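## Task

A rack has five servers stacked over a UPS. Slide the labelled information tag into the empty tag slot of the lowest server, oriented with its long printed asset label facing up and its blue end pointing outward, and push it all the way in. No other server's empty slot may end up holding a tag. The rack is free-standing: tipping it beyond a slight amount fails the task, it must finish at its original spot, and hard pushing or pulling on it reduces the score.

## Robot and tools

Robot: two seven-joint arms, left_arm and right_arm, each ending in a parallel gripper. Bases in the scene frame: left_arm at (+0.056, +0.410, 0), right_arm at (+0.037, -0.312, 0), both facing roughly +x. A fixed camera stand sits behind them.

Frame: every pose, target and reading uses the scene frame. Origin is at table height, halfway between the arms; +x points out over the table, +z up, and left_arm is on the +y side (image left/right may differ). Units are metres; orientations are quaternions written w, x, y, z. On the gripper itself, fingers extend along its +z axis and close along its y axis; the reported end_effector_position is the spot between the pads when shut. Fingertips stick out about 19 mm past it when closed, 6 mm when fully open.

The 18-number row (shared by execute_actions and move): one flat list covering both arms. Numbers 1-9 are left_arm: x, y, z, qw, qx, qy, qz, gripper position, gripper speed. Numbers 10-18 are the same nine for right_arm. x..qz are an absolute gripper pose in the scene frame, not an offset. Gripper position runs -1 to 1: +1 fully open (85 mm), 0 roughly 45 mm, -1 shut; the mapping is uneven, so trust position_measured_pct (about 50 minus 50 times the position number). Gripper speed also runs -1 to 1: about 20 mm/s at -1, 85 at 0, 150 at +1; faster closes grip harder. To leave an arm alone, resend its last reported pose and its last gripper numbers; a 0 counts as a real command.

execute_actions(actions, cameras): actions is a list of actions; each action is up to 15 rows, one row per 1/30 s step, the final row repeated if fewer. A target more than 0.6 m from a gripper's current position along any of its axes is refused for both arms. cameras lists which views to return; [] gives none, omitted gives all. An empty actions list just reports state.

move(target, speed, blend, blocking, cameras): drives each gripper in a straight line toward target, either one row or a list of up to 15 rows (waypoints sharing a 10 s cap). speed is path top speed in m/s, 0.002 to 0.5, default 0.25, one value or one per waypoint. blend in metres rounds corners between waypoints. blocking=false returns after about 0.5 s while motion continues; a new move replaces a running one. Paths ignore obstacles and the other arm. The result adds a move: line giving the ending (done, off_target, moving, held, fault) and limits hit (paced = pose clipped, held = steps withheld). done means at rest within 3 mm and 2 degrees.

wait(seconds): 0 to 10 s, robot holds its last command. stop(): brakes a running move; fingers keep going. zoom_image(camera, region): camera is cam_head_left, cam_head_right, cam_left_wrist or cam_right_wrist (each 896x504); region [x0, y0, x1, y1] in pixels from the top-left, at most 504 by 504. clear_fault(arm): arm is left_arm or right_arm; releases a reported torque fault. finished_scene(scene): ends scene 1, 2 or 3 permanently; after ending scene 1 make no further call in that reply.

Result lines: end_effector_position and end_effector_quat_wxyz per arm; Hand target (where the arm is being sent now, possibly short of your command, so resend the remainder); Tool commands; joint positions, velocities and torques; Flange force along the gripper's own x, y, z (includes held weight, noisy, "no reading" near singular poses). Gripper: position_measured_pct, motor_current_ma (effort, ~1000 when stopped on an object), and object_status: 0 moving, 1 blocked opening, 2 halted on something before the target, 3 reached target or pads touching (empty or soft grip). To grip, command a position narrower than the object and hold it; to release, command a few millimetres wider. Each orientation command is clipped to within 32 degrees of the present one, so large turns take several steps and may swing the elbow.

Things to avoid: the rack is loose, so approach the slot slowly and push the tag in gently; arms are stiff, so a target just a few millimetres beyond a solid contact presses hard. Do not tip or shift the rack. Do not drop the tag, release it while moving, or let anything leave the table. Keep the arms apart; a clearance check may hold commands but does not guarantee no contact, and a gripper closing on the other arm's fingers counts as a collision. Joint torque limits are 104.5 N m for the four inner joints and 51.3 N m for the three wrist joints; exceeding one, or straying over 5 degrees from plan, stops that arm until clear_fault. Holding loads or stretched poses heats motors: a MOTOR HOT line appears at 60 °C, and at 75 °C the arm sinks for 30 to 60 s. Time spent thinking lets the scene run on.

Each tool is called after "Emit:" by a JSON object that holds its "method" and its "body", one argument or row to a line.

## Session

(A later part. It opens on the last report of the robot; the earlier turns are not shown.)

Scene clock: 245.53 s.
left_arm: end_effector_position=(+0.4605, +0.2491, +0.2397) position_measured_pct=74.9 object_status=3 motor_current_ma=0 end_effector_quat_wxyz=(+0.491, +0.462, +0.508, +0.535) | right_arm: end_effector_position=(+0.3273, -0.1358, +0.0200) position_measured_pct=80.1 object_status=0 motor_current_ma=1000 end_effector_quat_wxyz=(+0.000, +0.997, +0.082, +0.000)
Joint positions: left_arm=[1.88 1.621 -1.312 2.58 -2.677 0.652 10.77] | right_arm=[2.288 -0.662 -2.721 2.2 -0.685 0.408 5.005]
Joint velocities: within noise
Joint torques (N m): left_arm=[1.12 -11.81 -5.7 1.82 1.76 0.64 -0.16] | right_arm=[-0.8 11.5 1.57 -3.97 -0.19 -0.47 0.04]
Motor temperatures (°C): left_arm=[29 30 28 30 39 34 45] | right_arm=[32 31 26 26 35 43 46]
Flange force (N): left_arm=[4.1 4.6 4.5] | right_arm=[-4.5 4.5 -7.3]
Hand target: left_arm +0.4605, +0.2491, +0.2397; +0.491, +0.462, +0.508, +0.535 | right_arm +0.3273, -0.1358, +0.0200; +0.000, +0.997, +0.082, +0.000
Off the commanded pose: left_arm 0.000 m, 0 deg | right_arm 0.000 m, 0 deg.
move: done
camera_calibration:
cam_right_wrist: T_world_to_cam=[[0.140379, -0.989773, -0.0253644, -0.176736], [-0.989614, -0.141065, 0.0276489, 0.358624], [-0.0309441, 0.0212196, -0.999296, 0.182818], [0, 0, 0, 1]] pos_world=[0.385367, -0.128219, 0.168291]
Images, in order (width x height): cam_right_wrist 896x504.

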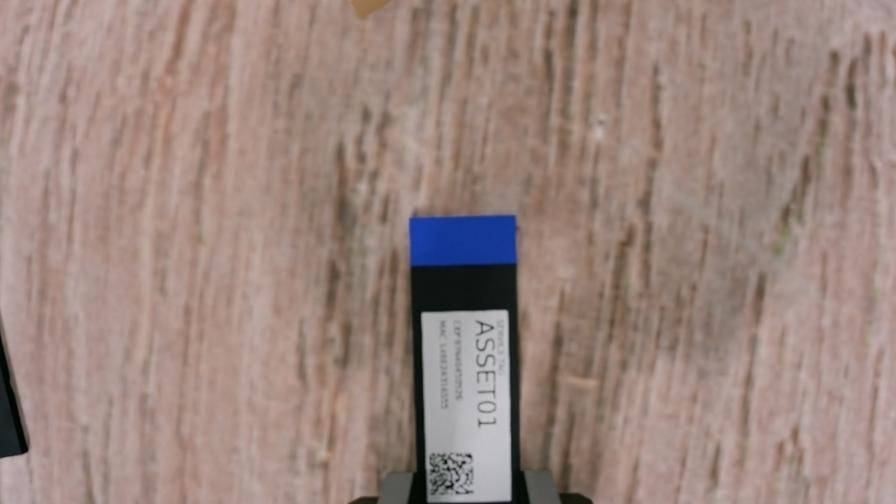

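Emit:
{"method": "move", "body": {
  "target": [
    [0.4605, 0.2491, 0.2397, 0.491, 0.462, 0.508, 0.535, -0.5, 1, 0.3273, -0.1358, 0.06, 0, 0.9966, 0.0819, 0, -0.7, -1],
    [0.44, 0.16, 0.22, 0.5184, 0.5184, 0.4809, 0.4809, -0.5, 1, 0.46, -0.12, 0.22, 0, 0.7071, 0.7071, 0, -0.7, -1],
    [0.40, 0.066, 0.1815, 0.5184, 0.5184, 0.4809, 0.4809, -0.5, 1, 0.52, -0.05, 0.20, 0, 0.0375, 0.9993, 0, -0.7, -1]
  ],
  "cameras": ["cam_right_wrist","cam_left_wrist","cam_head_left"],
  "speed": [0.1, 0.25, 0.2],
  "blend": [0.02, 0.03, 0]
}}

Scene clock: 281.43 s.
left_arm: end_effector_position=(+0.4000, +0.0660, +0.1815) position_measured_pct=74.9 object_status=3 motor_current_ma=0 end_effector_quat_wxyz=(+0.518, +0.518, +0.481, +0.481) | right_arm: end_effector_position=(+0.5200, -0.0500, +0.2000) position_measured_pct=80.1 object_status=2 motor_current_ma=1000 end_effector_quat_wxyz=(+0.000, +0.037, +0.999, +0.000)
Joint positions: left_arm=[2.3 1.789 -1.407 2.201 -2.543 0.002 10.669] | right_arm=[2.68 -0.649 -3.206 1.275 0.042 1.219 7.25]
Joint velocities: within noise
Joint torques (N m): left_arm=[1.04 -12.86 -7.64 2.45 0.06 0.91 -0.18] | right_arm=[-0.42 20.94 0.49 -8.43 0.14 0.34 0.09]
Motor temperatures (°C): left_arm=[28 30 28 30 39 34 45] | right_arm=[32 31 26 26 35 43 46]
Flange force (N): left_arm=[-0.5 2.9 2.1] | right_arm=[-0.3 -0.5 1.1]
Hand target: left_arm +0.4000, +0.0660, +0.1815; +0.518, +0.518, +0.481, +0.481 | right_arm +0.5200, -0.0500, +0.2000; +0.000, +0.037, +0.999, +0.000
Off the commanded pose: left_arm 0.000 m, 0 deg | right_arm 0.000 m, 0 deg.
move: done
camera_calibration:
cam_left_wrist: T_world_to_cam=[[0.00892592, 0.0135324, 0.999869, -0.182199], [-0.0767616, -0.996949, 0.0141781, 0.150242], [0.99701, -0.076878, -0.00785992, -0.245514], [0, 0, 0, 1]] pos_world=[0.257939, 0.133375, 0.178115]
cam_right_wrist: T_world_to_cam=[[0.0979016, 0.994873, -0.0253746, 0.00697971], [0.99488, -0.0971964, 0.0276793, -0.473278], [0.0250711, -0.0279546, -0.999295, 0.33525], [0, 0, 0, 1]] pos_world=[0.461767, -0.0435731, 0.348291]
Images, in order (width x height): cam_head_left 896x504, cam_left_wrist 896x504, cam_right_wrist 896x504.

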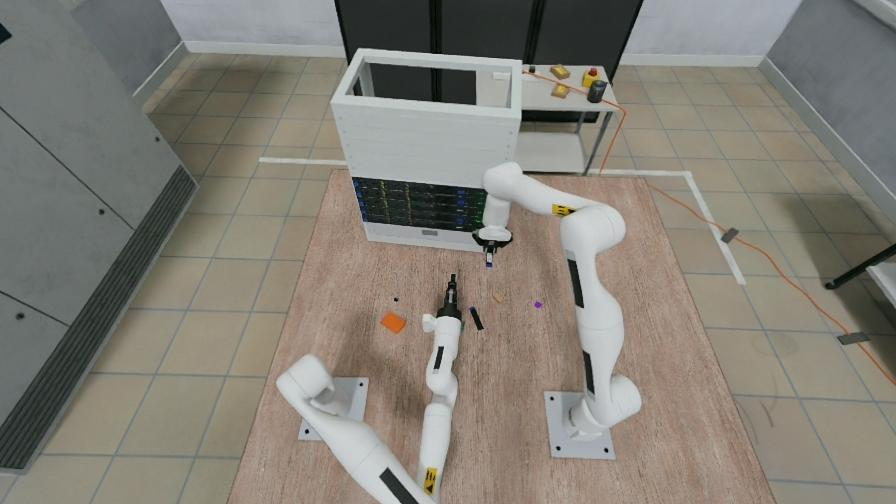

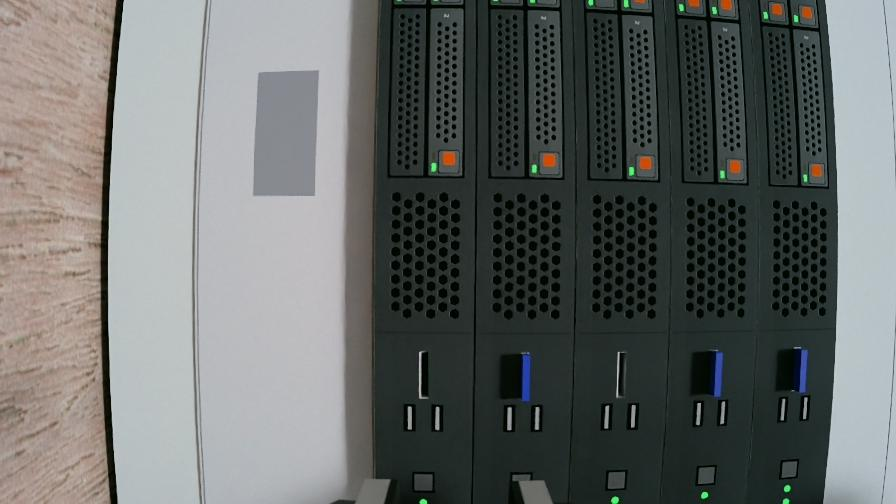

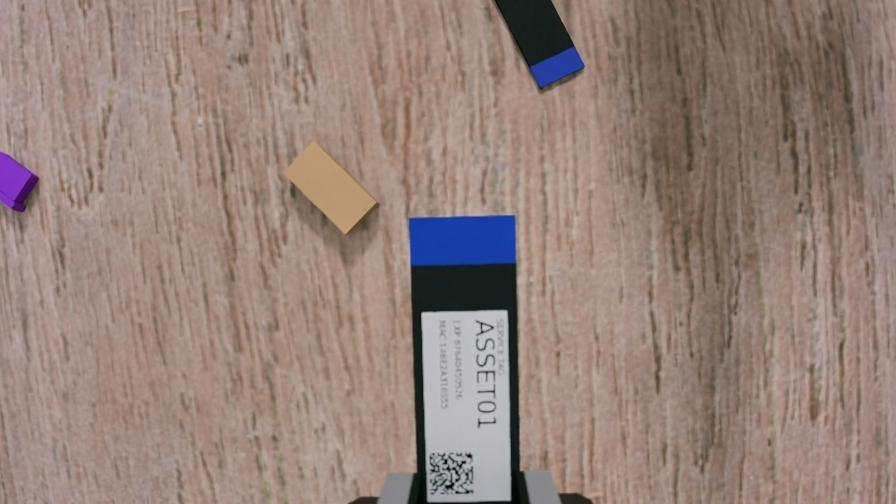

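Emit:
{"method": "move", "body": {
  "target": [0.40, 0.0662, 0.1815, 0.5184, 0.5184, 0.4809, 0.4809, -0.5, 1, 0.52, 0.061, 0.20, 0, 0.0375, 0.9993, 0, -0.7, -1],
  "cameras": ["cam_right_wrist","cam_left_wrist"],
  "speed": 0.2
}}

Emit:
{"method": "zoom_image", "body": {
  "camera": "cam_left_wrist",
  "region": [340, 330, 580, 504]
}}

Scene clock: 305.13 s.
left_arm: end_effector_position=(+0.4000, +0.0662, +0.1815) position_measured_pct=74.9 object_status=3 motor_current_ma=0 end_effector_quat_wxyz=(+0.518, +0.518, +0.481, +0.481) | right_arm: end_effector_position=(+0.5200, +0.0610, +0.2000) position_measured_pct=80.1 object_status=2 motor_current_ma=1000 end_effector_quat_wxyz=(+0.000, +0.038, +0.999, +0.000)
Joint positions: left_arm=[2.3 1.789 -1.407 2.201 -2.543 0.003 10.669] | right_arm=[2.517 -0.802 -3.218 0.98 0.056 1.361 7.088]
Joint velocities: within noise
Joint torques (N m): left_arm=[1.11 -12.87 -7.64 2.4 0.06 0.94 -0.17] | right_arm=[-0.33 23.77 0.42 -8.7 0.16 0.31 0.05]
Motor temperatures (°C): left_arm=[28 30 28 30 39 34 44] | right_arm=[32 31 26 26 35 43 46]
Flange force (N): left_arm=[-0.5 2.9 2.3] | right_arm=[-0.9 0.2 0.9]
Hand target: left_arm +0.4000, +0.0662, +0.1815; +0.518, +0.518, +0.481, +0.481 | right_arm +0.5200, +0.0610, +0.2000; +0.000, +0.037, +0.999, +0.000
Off the commanded pose: left_arm 0.000 m, 0 deg | right_arm 0.000 m, 0 deg.
move: done
camera_calibration:
cam_left_wrist: T_world_to_cam=[[0.00893409, 0.013632, 0.999867, -0.182217], [-0.0767606, -0.996947, 0.0142781, 0.150423], [0.99701, -0.076878, -0.00786041, -0.245498], [0, 0, 0, 1]] pos_world=[0.257939, 0.133575, 0.178115]
cam_right_wrist: T_world_to_cam=[[0.0979016, 0.994873, -0.0253746, -0.103451], [0.99488, -0.0971964, 0.0276793, -0.462489], [0.0250711, -0.0279546, -0.999295, 0.338353], [0, 0, 0, 1]] pos_world=[0.461767, 0.0674269, 0.348291]
Images, in order (width x height): cam_left_wrist 896x504, cam_right_wrist 896x504.

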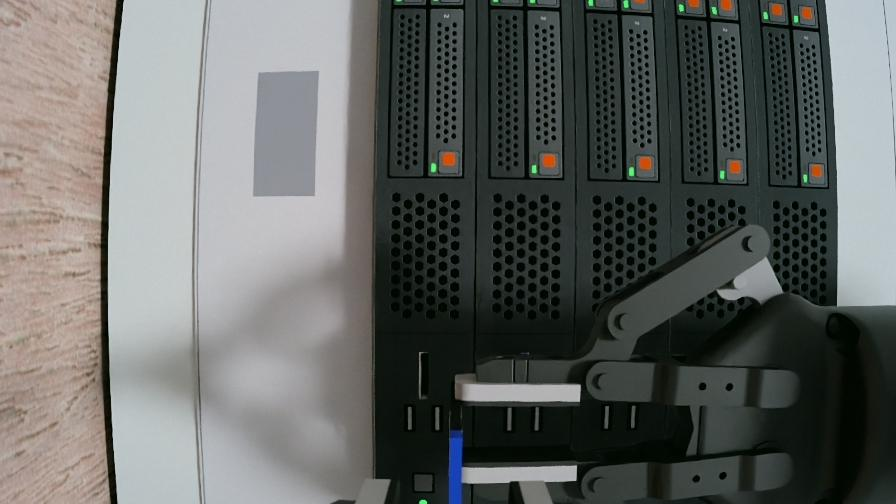

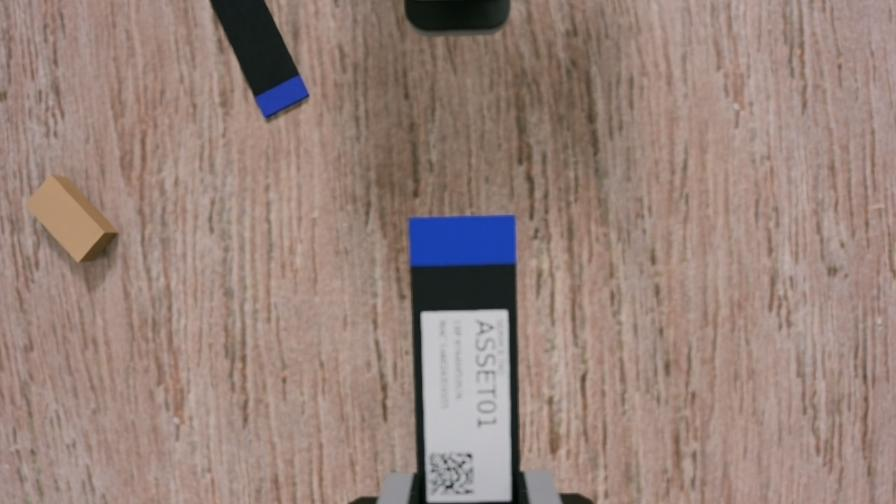

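Scaled by 2.100 from the camera's 896x504 image, which has a finer 1280x720 frame.

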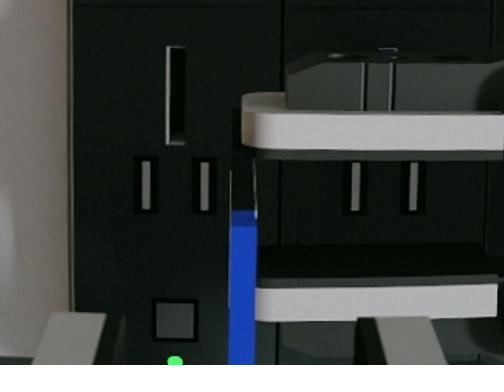

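Emit:
{"method": "move", "body": {
  "target": [
    [0.462, 0.0645, 0.1817, 0.5184, 0.5184, 0.4809, 0.4809, -0.5, 1, 0.52, 0.061, 0.20, 0, 0.0375, 0.9993, 0, -0.7, -1],
    [0.462, 0.0645, 0.1817, 0.5184, 0.5184, 0.4809, 0.4809, -1, -1, 0.52, 0.061, 0.20, 0, 0.0375, 0.9993, 0, -0.7, -1]
  ],
  "cameras": ["cam_right_wrist","cam_left_wrist"],
  "speed": 0.08
}}

Emit:
{"method": "zoom_image", "body": {
  "camera": "cam_left_wrist",
  "region": [340, 330, 580, 504]
}}

Scene clock: 324.03 s.
left_arm: end_effector_position=(+0.4620, +0.0645, +0.1817) position_measured_pct=96.1 object_status=0 motor_current_ma=1000 end_effector_quat_wxyz=(+0.518, +0.518, +0.481, +0.481) | right_arm: end_effector_position=(+0.5200, +0.0610, +0.2000) position_measured_pct=80.1 object_status=2 motor_current_ma=1000 end_effector_quat_wxyz=(+0.000, +0.037, +0.999, +0.000)
Joint positions: left_arm=[2.098 1.746 -1.382 2.159 -2.567 0.177 10.666] | right_arm=[2.517 -0.802 -3.218 0.98 0.056 1.362 7.088]
Joint velocities: within noise
Joint torques (N m): left_arm=[0 -13.52 -7.13 2.17 0.45 0.52 -0.16] | right_arm=[-1.15 24.64 -0.13 -8.49 -0.19 1.06 0.1]
Motor temperatures (°C): left_arm=[28 30 28 30 39 34 44] | right_arm=[32 31 26 26 35 43 46]
Flange force (N): left_arm=[-0.6 4.3 -0.3] | right_arm=[-2.8 0.2 3.1]
Hand target: left_arm +0.4620, +0.0645, +0.1817; +0.518, +0.518, +0.481, +0.481 | right_arm +0.5200, +0.0610, +0.2000; +0.000, +0.037, +0.999, +0.000
Off the commanded pose: left_arm 0.000 m, 0 deg | right_arm 0.000 m, 0 deg.
move: done
camera_calibration:
cam_left_wrist: T_world_to_cam=[[0.00892592, 0.0135324, 0.999869, -0.182932], [-0.0767616, -0.996949, 0.0141781, 0.153503], [0.99701, -0.076878, -0.00785992, -0.307442], [0, 0, 0, 1]] pos_world=[0.319939, 0.131875, 0.178315]
cam_right_wrist: T_world_to_cam=[[0.0979016, 0.994873, -0.0253746, -0.103451], [0.99488, -0.0971964, 0.0276793, -0.462489], [0.0250711, -0.0279546, -0.999295, 0.338353], [0, 0, 0, 1]] pos_world=[0.461767, 0.0674269, 0.348291]
Images, in order (width x height): cam_left_wrist 896x504, cam_right_wrist 896x504.

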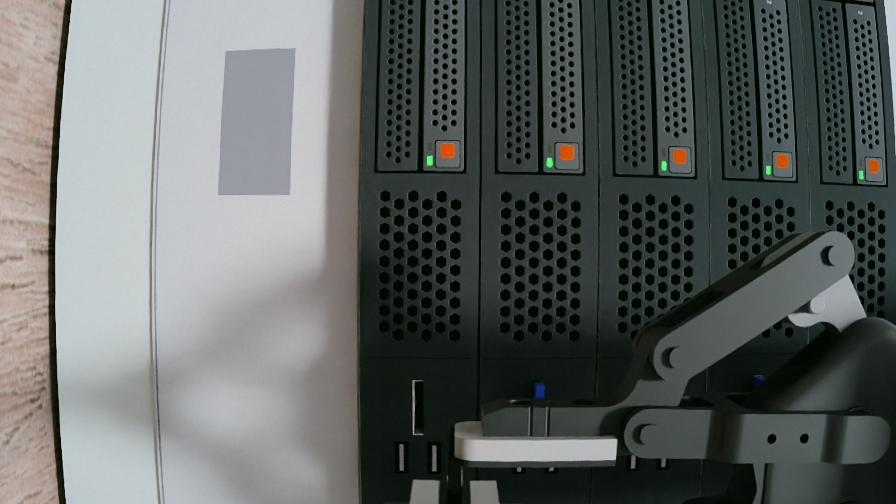

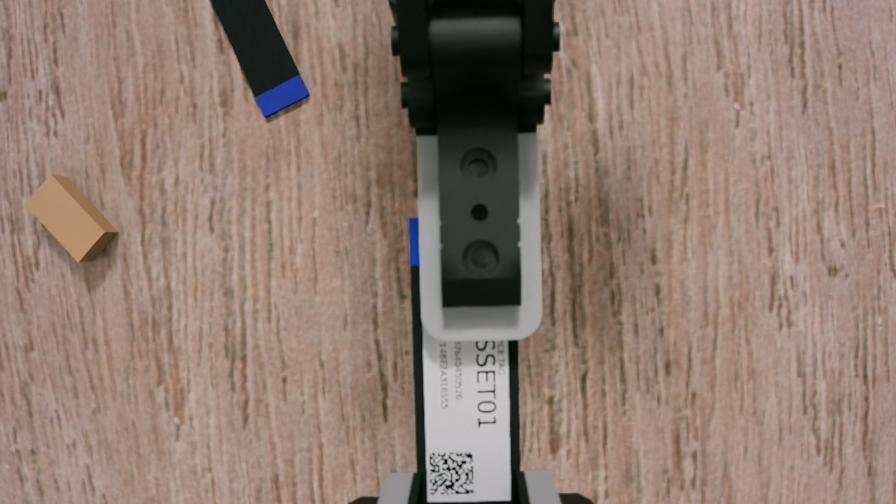

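Scaled by 2.100 from the camera's 896x504 image, which has a finer 1280x720 frame.

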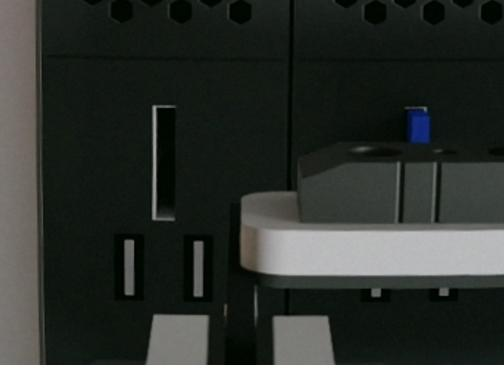

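Emit:
{"method": "move", "body": {
  "target": [
    [0.462, 0.0645, 0.1817, 0.5184, 0.5184, 0.4809, 0.4809, -1, -1, 0.52, 0.061, 0.20, 0, 0.0375, 0.9993, 0, -0.35, -0.4],
    [0.462, 0.0645, 0.1817, 0.5184, 0.5184, 0.4809, 0.4809, -1, -1, 0.52, 0.061, 0.25, 0, 0.0375, 0.9993, 0, -0.35, -0.4],
    [0.462, 0.0645, 0.1817, 0.5184, 0.5184, 0.4809, 0.4809, -1, -1, 0.50, 0.03, 0.32, 0, 0.0375, 0.9993, 0, -0.35, -0.4],
    [0.50, 0.0615, 0.175, 0.5184, 0.5184, 0.4809, 0.4809, -1, -1, 0.48, -0.20, 0.33, 0, 0.0375, 0.9993, 0, -0.35, -0.4]
  ],
  "cameras": ["cam_left_wrist"],
  "speed": [0.1,0.1,0.25,0.25],
  "blend": [0,0,0.03,0]
}}

Emit:
{"method": "zoom_image", "body": {
  "camera": "cam_left_wrist",
  "region": [380, 360, 540, 500]
}}

Scene clock: 344.77 s.
left_arm: end_effector_position=(+0.5000, +0.0615, +0.1750) position_measured_pct=96.1 object_status=2 motor_current_ma=1000 end_effector_quat_wxyz=(+0.518, +0.518, +0.481, +0.481) | right_arm: end_effector_position=(+0.4800, -0.1999, +0.3300) position_measured_pct=67.5 object_status=3 motor_current_ma=0 end_effector_quat_wxyz=(+0.000, +0.037, +0.999, +0.000)
Joint positions: left_arm=[1.986 1.748 -1.375 2.104 -2.575 0.241 10.673] | right_arm=[2.898 -0.352 -3.149 1.341 0.003 1.448 7.527]
Joint velocities: within noise
Joint torques (N m): left_arm=[1.14 -14.57 -8.56 2.16 0.68 0.9 -0.18] | right_arm=[-0.69 15.93 0.7 -8.96 0.18 0.31 0.04]
Motor temperatures (°C): left_arm=[28 30 28 30 38 34 44] | right_arm=[32 31 26 27 35 43 46]
Flange force (N): left_arm=[0.5 1.9 2.3] | right_arm=[0.0 -1.0 1.0]
Hand target: left_arm +0.5000, +0.0615, +0.1750; +0.518, +0.518, +0.481, +0.481 | right_arm +0.4800, -0.2000, +0.3300; +0.000, +0.037, +0.999, +0.000
Off the commanded pose: left_arm 0.000 m, 0 deg | right_arm 0.000 m, 0 deg.
move: done
camera_calibration:
cam_left_wrist: T_world_to_cam=[[0.00882627, 0.0135405, 0.999869, -0.176497], [-0.076763, -0.996949, 0.0141786, 0.153525], [0.99701, -0.0768781, -0.00775992, -0.345629], [0, 0, 0, 1]] pos_world=[0.357939, 0.128875, 0.171615]
Images, in order (width x height): cam_left_wrist 896x504.

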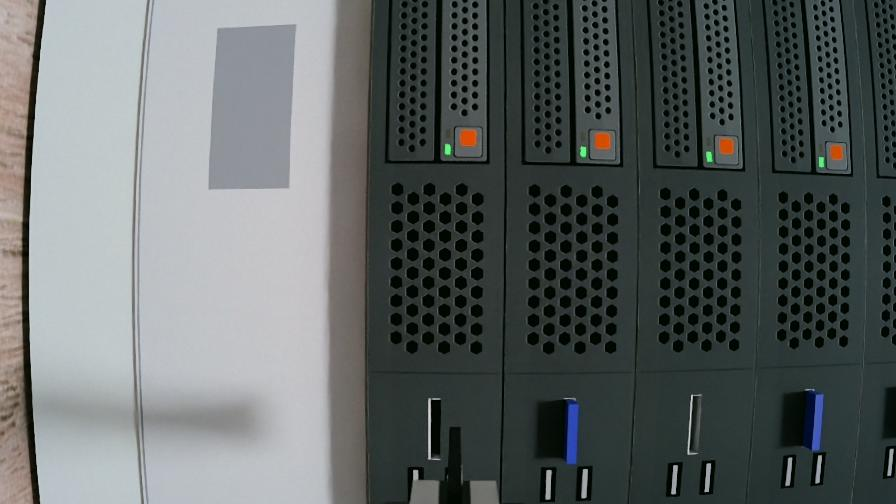

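Scaled by 3.150 from the camera's 896x504 image, which has a finer 1280x720 frame.

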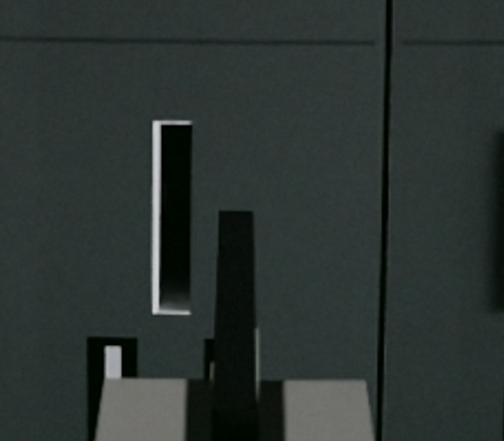

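Emit:
{"method": "move", "body": {
  "target": [0.5377, 0.0565, 0.1687, 0.5184, 0.5184, 0.4809, 0.4809, -1, -1, 0.48, -0.20, 0.33, 0, 0.0375, 0.9993, 0, -0.35, -0.4],
  "cameras": ["cam_left_wrist"],
  "speed": 0.1
}}

Emit:
{"method": "zoom_image", "body": {
  "camera": "cam_left_wrist",
  "region": [380, 360, 540, 500]
}}

Scene clock: 370.43 s.
left_arm: end_effector_position=(+0.5377, +0.0565, +0.1687) position_measured_pct=96.1 object_status=2 motor_current_ma=1000 end_effector_quat_wxyz=(+0.518, +0.518, +0.481, +0.481) | right_arm: end_effector_position=(+0.4800, -0.2000, +0.3300) position_measured_pct=67.5 object_status=3 motor_current_ma=0 end_effector_quat_wxyz=(+0.000, +0.037, +0.999, +0.000)
Joint positions: left_arm=[1.882 1.755 -1.379 2.033 -2.583 0.276 10.676] | right_arm=[2.898 -0.352 -3.149 1.341 0.003 1.448 7.527]
Joint velocities: within noise
Joint torques (N m): left_arm=[1.03 -15.4 -8.92 2.07 0.8 0.88 -0.17] | right_arm=[-0.43 16.06 0.67 -8.97 0.2 0.29 0.09]
Motor temperatures (°C): left_arm=[28 30 28 30 38 34 44] | right_arm=[32 31 26 27 35 43 46]
Flange force (N): left_arm=[0.7 1.6 1.8] | right_arm=[0.0 -0.4 1.1]
Hand target: left_arm +0.5377, +0.0565, +0.1687; +0.518, +0.518, +0.481, +0.481 | right_arm +0.4800, -0.2000, +0.3300; +0.000, +0.037, +0.999, +0.000
Off the commanded pose: left_arm 0.000 m, 0 deg | right_arm 0.000 m, 0 deg.
move: done
camera_calibration:
cam_left_wrist: T_world_to_cam=[[0.00893409, 0.013632, 0.999867, -0.170517], [-0.0767606, -0.996947, 0.0142781, 0.151506], [0.99701, -0.076878, -0.00786041, -0.383633], [0, 0, 0, 1]] pos_world=[0.395639, 0.123875, 0.165315]
Images, in order (width x height): cam_left_wrist 896x504.

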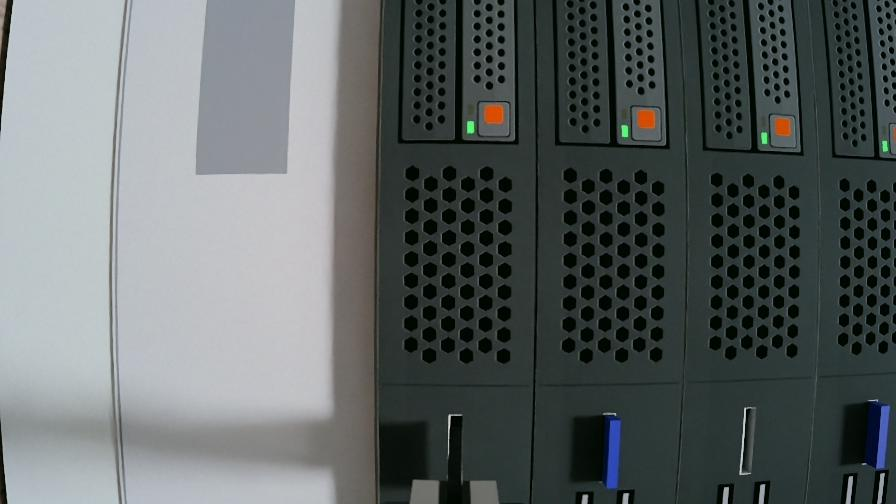

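Scaled by 3.150 from the camera's 896x504 image, which has a finer 1280x720 frame.

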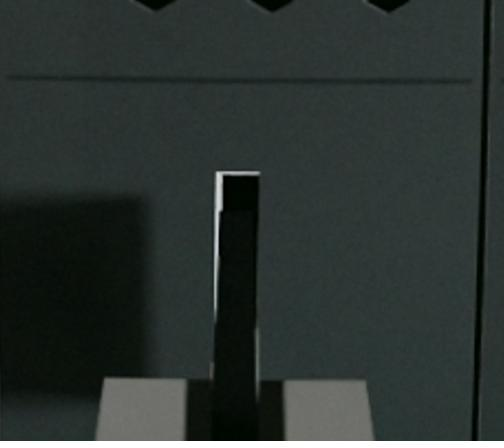

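Emit:
{"method": "move", "body": {
  "target": [0.5427, 0.0561, 0.1691, 0.5184, 0.5184, 0.4809, 0.4809, -1, -1, 0.48, -0.20, 0.33, 0, 0.0375, 0.9993, 0, -0.35, -0.4],
  "cameras": ["cam_left_wrist"],
  "speed": 0.03
}}

Emit:
{"method": "zoom_image", "body": {
  "camera": "cam_left_wrist",
  "region": [400, 380, 500, 470]
}}

Scene clock: 422.90 s.
left_arm: end_effector_position=(+0.5427, +0.0561, +0.1691) position_measured_pct=96.1 object_status=2 motor_current_ma=1000 end_effector_quat_wxyz=(+0.518, +0.518, +0.481, +0.481) | right_arm: end_effector_position=(+0.4800, -0.2000, +0.3300) position_measured_pct=67.5 object_status=3 motor_current_ma=0 end_effector_quat_wxyz=(+0.000, +0.037, +0.999, +0.000)
Joint positions: left_arm=[1.868 1.753 -1.381 2.025 -2.586 0.282 10.676] | right_arm=[2.898 -0.352 -3.149 1.341 0.003 1.448 7.527]
Joint velocities: within noise
Joint torques (N m): left_arm=[1.12 -15.55 -8.99 2.05 0.83 0.9 -0.17] | right_arm=[-0.4 16.07 0.67 -8.91 0.16 0.28 0.09]
Motor temperatures (°C): left_arm=[28 30 28 30 38 34 44] | right_arm=[32 32 26 27 35 43 46]
Flange force (N): left_arm=[0.8 1.5 2.0] | right_arm=[-0.3 -0.2 0.9]
Hand target: left_arm +0.5427, +0.0561, +0.1691; +0.518, +0.518, +0.481, +0.481 | right_arm +0.4800, -0.2000, +0.3300; +0.000, +0.037, +0.999, +0.000
Off the commanded pose: left_arm 0.000 m, 0 deg | right_arm 0.000 m, 0 deg.
move: done
camera_calibration:
cam_left_wrist: T_world_to_cam=[[0.00883444, 0.0136402, 0.999868, -0.170917], [-0.076762, -0.996947, 0.0142786, 0.151485], [0.99701, -0.076878, -0.00776042, -0.388663], [0, 0, 0, 1]] pos_world=[0.400639, 0.123475, 0.165715]
Images, in order (width x height): cam_left_wrist 896x504.

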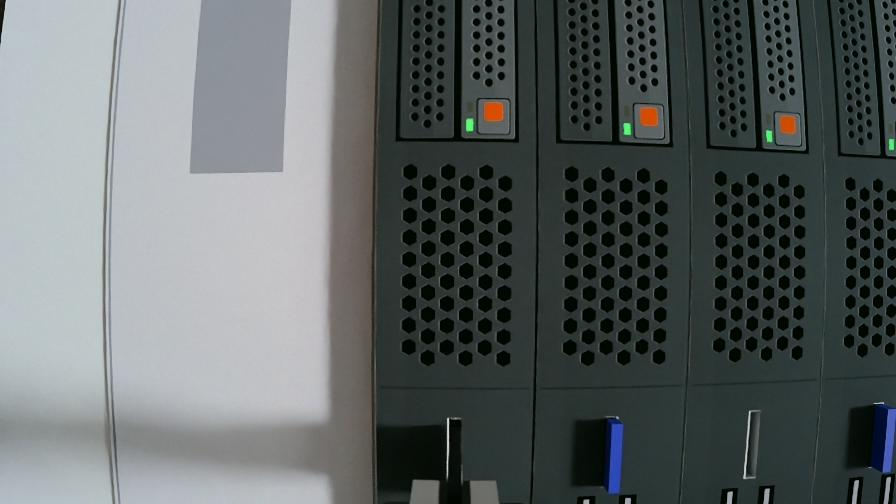

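Scaled by 5.040 from the camera's 896x504 image, which has a finer 1280x720 frame.

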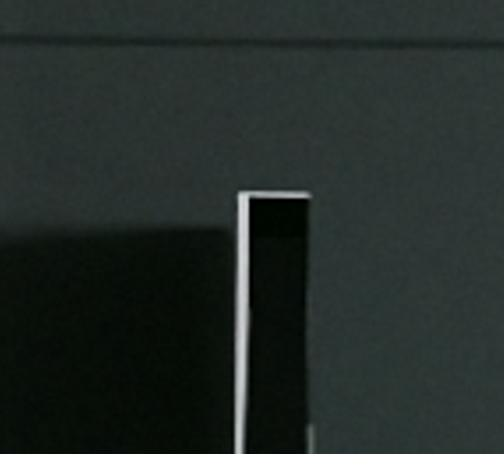

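Emit:
{"method": "move", "body": {
  "target": [0.5477, 0.0557, 0.1691, 0.5184, 0.5184, 0.4809, 0.4809, -1, -1, 0.48, -0.20, 0.33, 0, 0.0375, 0.9993, 0, -0.35, -0.4],
  "cameras": ["cam_left_wrist"],
  "speed": 0.02
}}

Emit:
{"method": "zoom_image", "body": {
  "camera": "cam_left_wrist",
  "region": [400, 380, 500, 470]
}}

Scene clock: 433.50 s.
left_arm: end_effector_position=(+0.5475, +0.0557, +0.1691) position_measured_pct=96.1 object_status=2 motor_current_ma=1000 end_effector_quat_wxyz=(+0.518, +0.518, +0.481, +0.481) | right_arm: end_effector_position=(+0.4800, -0.2000, +0.3300) position_measured_pct=67.5 object_status=3 motor_current_ma=0 end_effector_quat_wxyz=(+0.000, +0.037, +0.999, +0.000)
Joint positions: left_arm=[1.855 1.752 -1.382 2.016 -2.589 0.287 10.676] | right_arm=[2.898 -0.352 -3.149 1.341 0.003 1.448 7.527]
Joint velocities: within noise
Joint torques (N m): left_arm=[-25.58 -14.13 -14.55 -15.69 0.11 4.68 -0.19] | right_arm=[-0.44 16.04 0.71 -8.92 0.19 0.31 0.08]
Motor temperatures (°C): left_arm=[28 30 28 30 38 34 44] | right_arm=[32 32 26 27 35 43 46]
Flange force (N): left_arm=[16.8 5.3 -106.7] | right_arm=[-0.2 -0.4 0.9]
Hand target: left_arm +0.5477, +0.0557, +0.1691; +0.518, +0.518, +0.481, +0.481 | right_arm +0.4800, -0.2000, +0.3300; +0.000, +0.037, +0.999, +0.000
Off the commanded pose: left_arm 0.000 m, 0 deg | right_arm 0.000 m, 0 deg.
move: done
camera_calibration:
cam_left_wrist: T_world_to_cam=[[0.00892719, 0.0135314, 0.999869, -0.170978], [-0.0768609, -0.996941, 0.014178, 0.151511], [0.997002, -0.0769774, -0.00785985, -0.393447], [0, 0, 0, 1]] pos_world=[0.405439, 0.123075, 0.165715]
Images, in order (width x height): cam_left_wrist 896x504.

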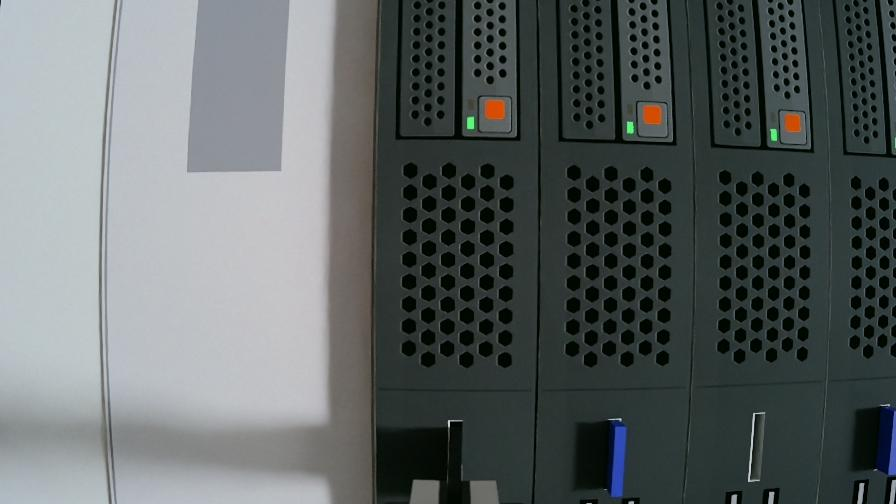

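Scaled by 5.040 from the camera's 896x504 image, which has a finer 1280x720 frame.

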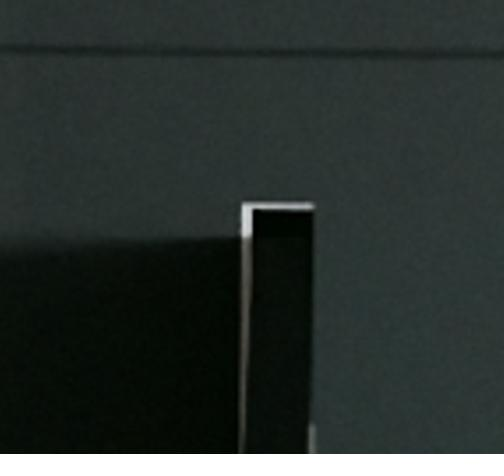

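Emit:
{"method": "move", "body": {
  "target": [0.5440, 0.0569, 0.1693, 0.5184, 0.5184, 0.4809, 0.4809, -1, -1, 0.48, -0.20, 0.33, 0, 0.0375, 0.9993, 0, -0.35, -0.4],
  "cameras": ["cam_left_wrist"],
  "speed": 0.02
}}

Emit:
{"method": "zoom_image", "body": {
  "camera": "cam_left_wrist",
  "region": [400, 380, 500, 470]
}}

Scene clock: 447.97 s.
left_arm: end_effector_position=(+0.5440, +0.0569, +0.1693) position_measured_pct=96.1 object_status=2 motor_current_ma=1000 end_effector_quat_wxyz=(+0.518, +0.518, +0.481, +0.481) | right_arm: end_effector_position=(+0.4800, -0.2000, +0.3300) position_measured_pct=67.5 object_status=3 motor_current_ma=0 end_effector_quat_wxyz=(+0.000, +0.037, +0.999, +0.000)
Joint positions: left_arm=[1.864 1.751 -1.38 2.025 -2.588 0.287 10.677] | right_arm=[2.898 -0.352 -3.149 1.341 0.003 1.448 7.527]
Joint velocities: within noise
Joint torques (N m): left_arm=[1.11 -15.57 -9.01 2.02 0.82 0.91 -0.17] | right_arm=[-0.41 16.03 0.64 -8.94 0.22 0.26 0.06]
Motor temperatures (°C): left_arm=[29 30 28 30 38 34 44] | right_arm=[32 32 26 27 35 43 46]
Flange force (N): left_arm=[0.8 1.4 1.9] | right_arm=[-0.1 -0.4 0.9]
Hand target: left_arm +0.5440, +0.0569, +0.1693; +0.518, +0.518, +0.481, +0.481 | right_arm +0.4800, -0.2000, +0.3300; +0.000, +0.037, +0.999, +0.000
Off the commanded pose: left_arm 0.000 m, 0 deg | right_arm 0.000 m, 0 deg.
move: done
camera_calibration:
cam_left_wrist: T_world_to_cam=[[0.00892592, 0.0135324, 0.999869, -0.171163], [-0.0767616, -0.996949, 0.0141781, 0.152397], [0.99701, -0.076878, -0.00785992, -0.389878], [0, 0, 0, 1]] pos_world=[0.401939, 0.124275, 0.165915]
Images, in order (width x height): cam_left_wrist 896x504.

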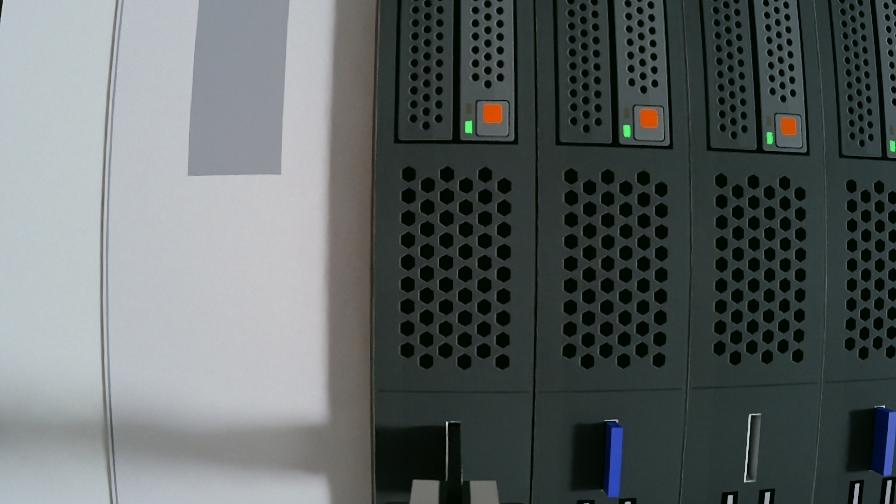

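Scaled by 5.040 from the camera's 896x504 image, which has a finer 1280x720 frame.

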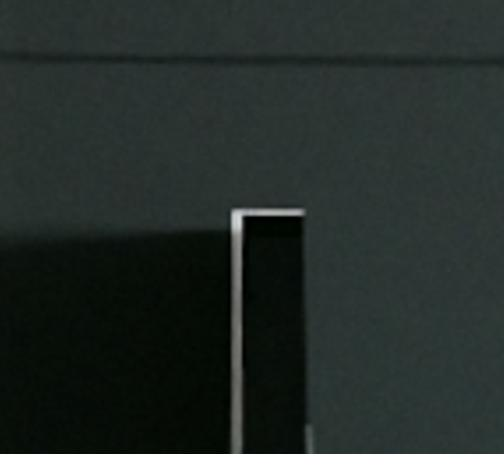

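Emit:
{"method": "move", "body": {
  "target": [0.5472, 0.0567, 0.1691, 0.5184, 0.5184, 0.4809, 0.4809, -1, -1, 0.48, -0.20, 0.33, 0, 0.0375, 0.9993, 0, -0.35, -0.4],
  "cameras": ["cam_left_wrist"],
  "speed": 0.02
}}

Emit:
{"method": "zoom_image", "body": {
  "camera": "cam_left_wrist",
  "region": [400, 380, 500, 470]
}}

Scene clock: 464.53 s.
left_arm: end_effector_position=(+0.5472, +0.0567, +0.1691) position_measured_pct=96.1 object_status=2 motor_current_ma=1000 end_effector_quat_wxyz=(+0.518, +0.518, +0.481, +0.481) | right_arm: end_effector_position=(+0.4800, -0.2000, +0.3300) position_measured_pct=67.5 object_status=3 motor_current_ma=0 end_effector_quat_wxyz=(+0.000, +0.037, +0.999, +0.000)
Joint positions: left_arm=[1.855 1.751 -1.38 2.02 -2.589 0.29 10.676] | right_arm=[2.898 -0.352 -3.149 1.341 0.003 1.448 7.527]
Joint velocities: within noise
Joint torques (N m): left_arm=[1.12 -15.54 -8.95 1.95 0.81 0.93 -0.17] | right_arm=[-0.43 16.02 0.7 -8.91 0.19 0.3 0.07]
Motor temperatures (°C): left_arm=[29 30 28 30 38 34 44] | right_arm=[32 31 26 27 35 43 46]
Flange force (N): left_arm=[0.8 1.7 1.9] | right_arm=[-0.2 -0.4 0.9]
Hand target: left_arm +0.5472, +0.0567, +0.1691; +0.518, +0.518, +0.481, +0.481 | right_arm +0.4800, -0.2000, +0.3300; +0.000, +0.037, +0.999, +0.000
Off the commanded pose: left_arm 0.000 m, 0 deg | right_arm 0.000 m, 0 deg.
move: done
camera_calibration:
cam_left_wrist: T_world_to_cam=[[0.00892592, 0.0135324, 0.999869, -0.170989], [-0.0767616, -0.996949, 0.0141781, 0.152446], [0.99701, -0.076878, -0.00785992, -0.393086], [0, 0, 0, 1]] pos_world=[0.405139, 0.124075, 0.165715]
Images, in order (width x height): cam_left_wrist 896x504.

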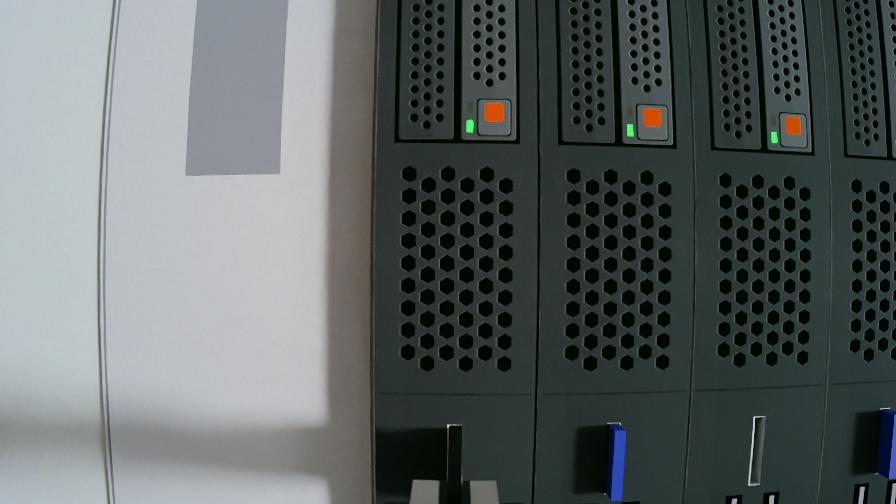

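Scaled by 5.040 from the camera's 896x504 image, which has a finer 1280x720 frame.

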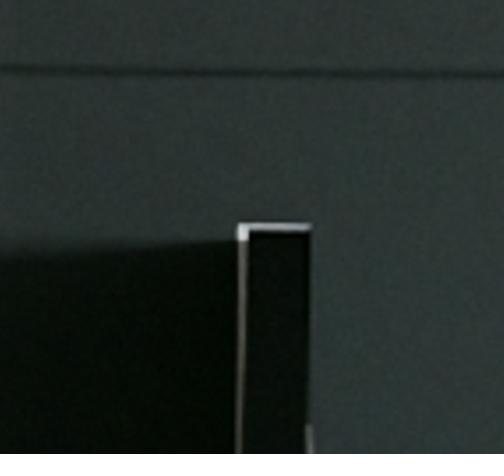

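Emit:
{"method": "move", "body": {
  "target": [0.5486, 0.0566, 0.1691, 0.5184, 0.5184, 0.4809, 0.4809, -1, -1, 0.48, -0.20, 0.33, 0, 0.0375, 0.9993, 0, -0.35, -0.4],
  "cameras": [],
  "speed": 0.02
}}

Emit:
{"method": "move", "body": {
  "target": [0.5500, 0.0565, 0.1691, 0.5184, 0.5184, 0.4809, 0.4809, -1, -1, 0.48, -0.20, 0.33, 0, 0.0375, 0.9993, 0, -0.35, -0.4],
  "cameras": ["cam_left_wrist"],
  "speed": 0.02
}}

Emit:
{"method": "zoom_image", "body": {
  "camera": "cam_left_wrist",
  "region": [400, 380, 500, 470]
}}

Scene clock: 481.70 s.
left_arm: end_effector_position=(+0.5486, +0.0566, +0.1691) position_measured_pct=96.1 object_status=2 motor_current_ma=1000 end_effector_quat_wxyz=(+0.518, +0.518, +0.481, +0.481) | right_arm: end_effector_position=(+0.4800, -0.2000, +0.3300) position_measured_pct=67.5 object_status=3 motor_current_ma=0 end_effector_quat_wxyz=(+0.000, +0.037, +0.999, +0.000)
Joint positions: left_arm=[1.851 1.751 -1.381 2.017 -2.59 0.292 10.676] | right_arm=[2.898 -0.352 -3.149 1.341 0.003 1.448 7.527]
Joint velocities: within noise
Joint torques (N m): left_arm=[1.11 -15.6 -8.9 1.95 0.79 0.89 -0.18] | right_arm=[-0.43 16.07 0.71 -8.91 0.18 0.3 0.03]
Motor temperatures (°C): left_arm=[29 30 28 30 38 34 44] | right_arm=[32 31 26 27 35 43 46]
Flange force (N): left_arm=[0.8 1.7 1.9] | right_arm=[-0.3 -0.4 0.9]
Hand target: left_arm +0.5486, +0.0566, +0.1691; +0.518, +0.518, +0.481, +0.481 | right_arm +0.4800, -0.2000, +0.3300; +0.000, +0.037, +0.999, +0.000
Off the commanded pose: left_arm 0.000 m, 0 deg | right_arm 0.000 m, 0 deg.
move: done
No camera images: "cameras" was empty.

Scene clock: 482.40 s.
left_arm: end_effector_position=(+0.5500, +0.0565, +0.1691) position_measured_pct=96.1 object_status=2 motor_current_ma=1000 end_effector_quat_wxyz=(+0.518, +0.518, +0.481, +0.481) | right_arm: end_effector_position=(+0.4800, -0.2000, +0.3300) position_measured_pct=67.5 object_status=3 motor_current_ma=0 end_effector_quat_wxyz=(+0.000, +0.037, +0.999, +0.000)
Joint positions: left_arm=[1.847 1.751 -1.381 2.015 -2.591 0.293 10.676] | right_arm=[2.898 -0.352 -3.149 1.341 0.003 1.448 7.527]
Joint velocities: within noise
Joint torques (N m): left_arm=[1.13 -15.56 -8.81 1.89 0.79 0.89 -0.14] | right_arm=[-0.44 16.06 0.72 -8.92 0.14 0.33 0.06]
Motor temperatures (°C): left_arm=[29 30 28 30 38 34 44] | right_arm=[32 31 26 27 35 43 46]
Flange force (N): left_arm=[0.8 2.0 1.9] | right_arm=[-0.2 -0.4 1.0]
Hand target: left_arm +0.5500, +0.0565, +0.1691; +0.518, +0.518, +0.481, +0.481 | right_arm +0.4800, -0.2000, +0.3300; +0.000, +0.037, +0.999, +0.000
Off the commanded pose: left_arm 0.000 m, 0 deg | right_arm 0.000 m, 0 deg.
move: done
camera_calibration:
cam_left_wrist: T_world_to_cam=[[0.00892592, 0.0135324, 0.999869, -0.171011], [-0.0767616, -0.996949, 0.0141781, 0.152461], [0.99701, -0.076878, -0.00785992, -0.395893], [0, 0, 0, 1]] pos_world=[0.407939, 0.123875, 0.165715]
Images, in order (width x height): cam_left_wrist 896x504.

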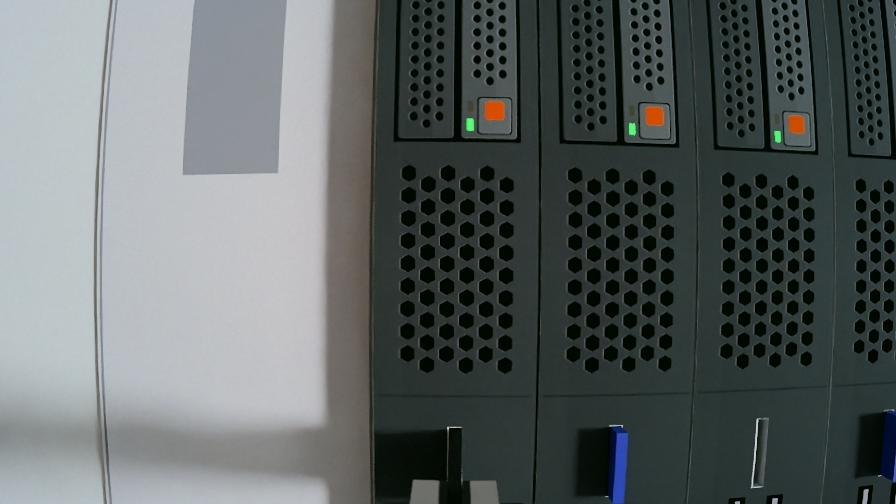

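Scaled by 5.040 from the camera's 896x504 image, which has a finer 1280x720 frame.

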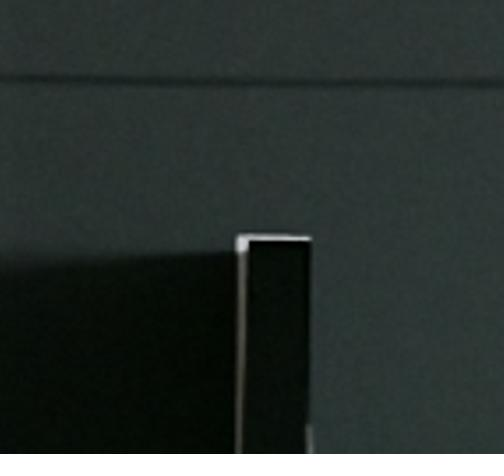

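Emit:
{"method": "move", "body": {
  "target": [0.5600, 0.05575, 0.1691, 0.5184, 0.5184, 0.4809, 0.4809, -1, -1, 0.48, -0.20, 0.33, 0, 0.0375, 0.9993, 0, -0.35, -0.4],
  "cameras": [],
  "speed": 0.03
}}

Emit:
{"method": "move", "body": {
  "target": [0.5750, 0.0546, 0.1691, 0.5184, 0.5184, 0.4809, 0.4809, -1, -1, 0.48, -0.20, 0.33, 0, 0.0375, 0.9993, 0, -0.35, -0.4],
  "cameras": ["cam_left_wrist"],
  "speed": 0.04
}}

Scene clock: 493.33 s.
left_arm: end_effector_position=(+0.5600, +0.0557, +0.1692) position_measured_pct=96.1 object_status=2 motor_current_ma=1000 end_effector_quat_wxyz=(+0.518, +0.518, +0.481, +0.481) | right_arm: end_effector_position=(+0.4800, -0.2000, +0.3300) position_measured_pct=67.5 object_status=3 motor_current_ma=0 end_effector_quat_wxyz=(+0.000, +0.037, +0.999, +0.000)
Joint positions: left_arm=[1.82 1.748 -1.384 1.997 -2.596 0.302 10.676] | right_arm=[2.898 -0.352 -3.149 1.341 0.003 1.448 7.527]
Joint velocities: within noise
Joint torques (N m): left_arm=[0.31 -15.39 -7.89 1.27 0.61 0.69 -0.18] | right_arm=[-0.36 16.03 0.61 -8.91 0.18 0.32 0.05]
Motor temperatures (°C): left_arm=[29 30 28 30 38 34 44] | right_arm=[32 31 26 27 35 43 46]
Flange force (N): left_arm=[1.1 3.6 -0.9] | right_arm=[-0.2 -0.3 1.0]
Hand target: left_arm +0.5600, +0.0557, +0.1691; +0.518, +0.518, +0.481, +0.481 | right_arm +0.4800, -0.2000, +0.3300; +0.000, +0.037, +0.999, +0.000
Off the commanded pose: left_arm 0.000 m, 0 deg | right_arm 0.000 m, 0 deg.
move: done
No camera images: "cameras" was empty.

Scene clock: 494.07 s.
left_arm: end_effector_position=(+0.5750, +0.0546, +0.1691) position_measured_pct=96.1 object_status=2 motor_current_ma=1000 end_effector_quat_wxyz=(+0.518, +0.518, +0.481, +0.481) | right_arm: end_effector_position=(+0.4800, -0.2000, +0.3300) position_measured_pct=67.5 object_status=3 motor_current_ma=0 end_effector_quat_wxyz=(+0.000, +0.037, +0.999, +0.000)
Joint positions: left_arm=[1.781 1.745 -1.389 1.968 -2.602 0.313 10.674] | right_arm=[2.898 -0.352 -3.149 1.341 0.003 1.448 7.527]
Joint velocities: within noise
Joint torques (N m): left_arm=[1.21 -15.69 -7.67 1.2 0.59 0.73 -0.17] | right_arm=[-0.36 15.98 0.65 -8.94 0.2 0.3 0.05]
Motor temperatures (°C): left_arm=[29 30 28 30 38 34 44] | right_arm=[32 31 26 27 35 43 46]
Flange force (N): left_arm=[1.3 3.8 1.4] | right_arm=[0.0 -0.4 1.0]
Hand target: left_arm +0.5750, +0.0546, +0.1691; +0.518, +0.518, +0.481, +0.481 | right_arm +0.4800, -0.2000, +0.3300; +0.000, +0.037, +0.999, +0.000
Off the commanded pose: left_arm 0.000 m, 0 deg | right_arm 0.000 m, 0 deg.
move: done
camera_calibration:
cam_left_wrist: T_world_to_cam=[[0.00893409, 0.013632, 0.999867, -0.171224], [-0.0767606, -0.996947, 0.0142781, 0.152469], [0.99701, -0.076878, -0.00786041, -0.420964], [0, 0, 0, 1]] pos_world=[0.432939, 0.121975, 0.165715]
Images, in order (width x height): cam_left_wrist 896x504.

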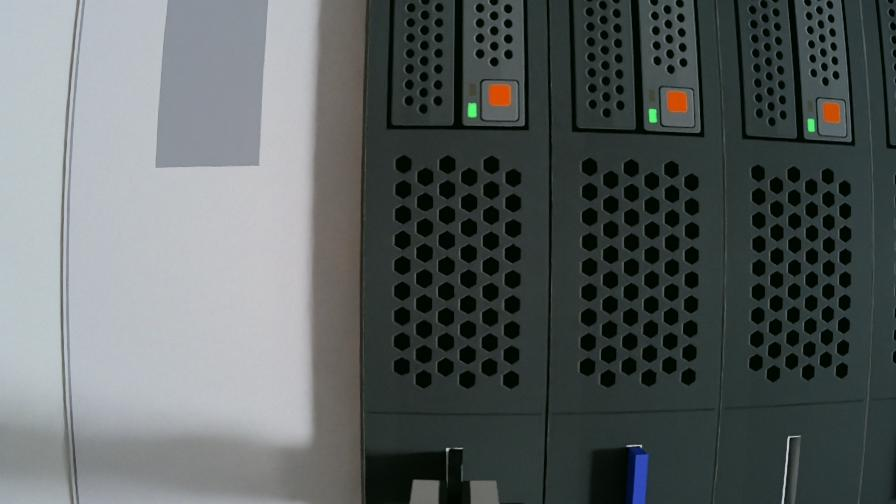

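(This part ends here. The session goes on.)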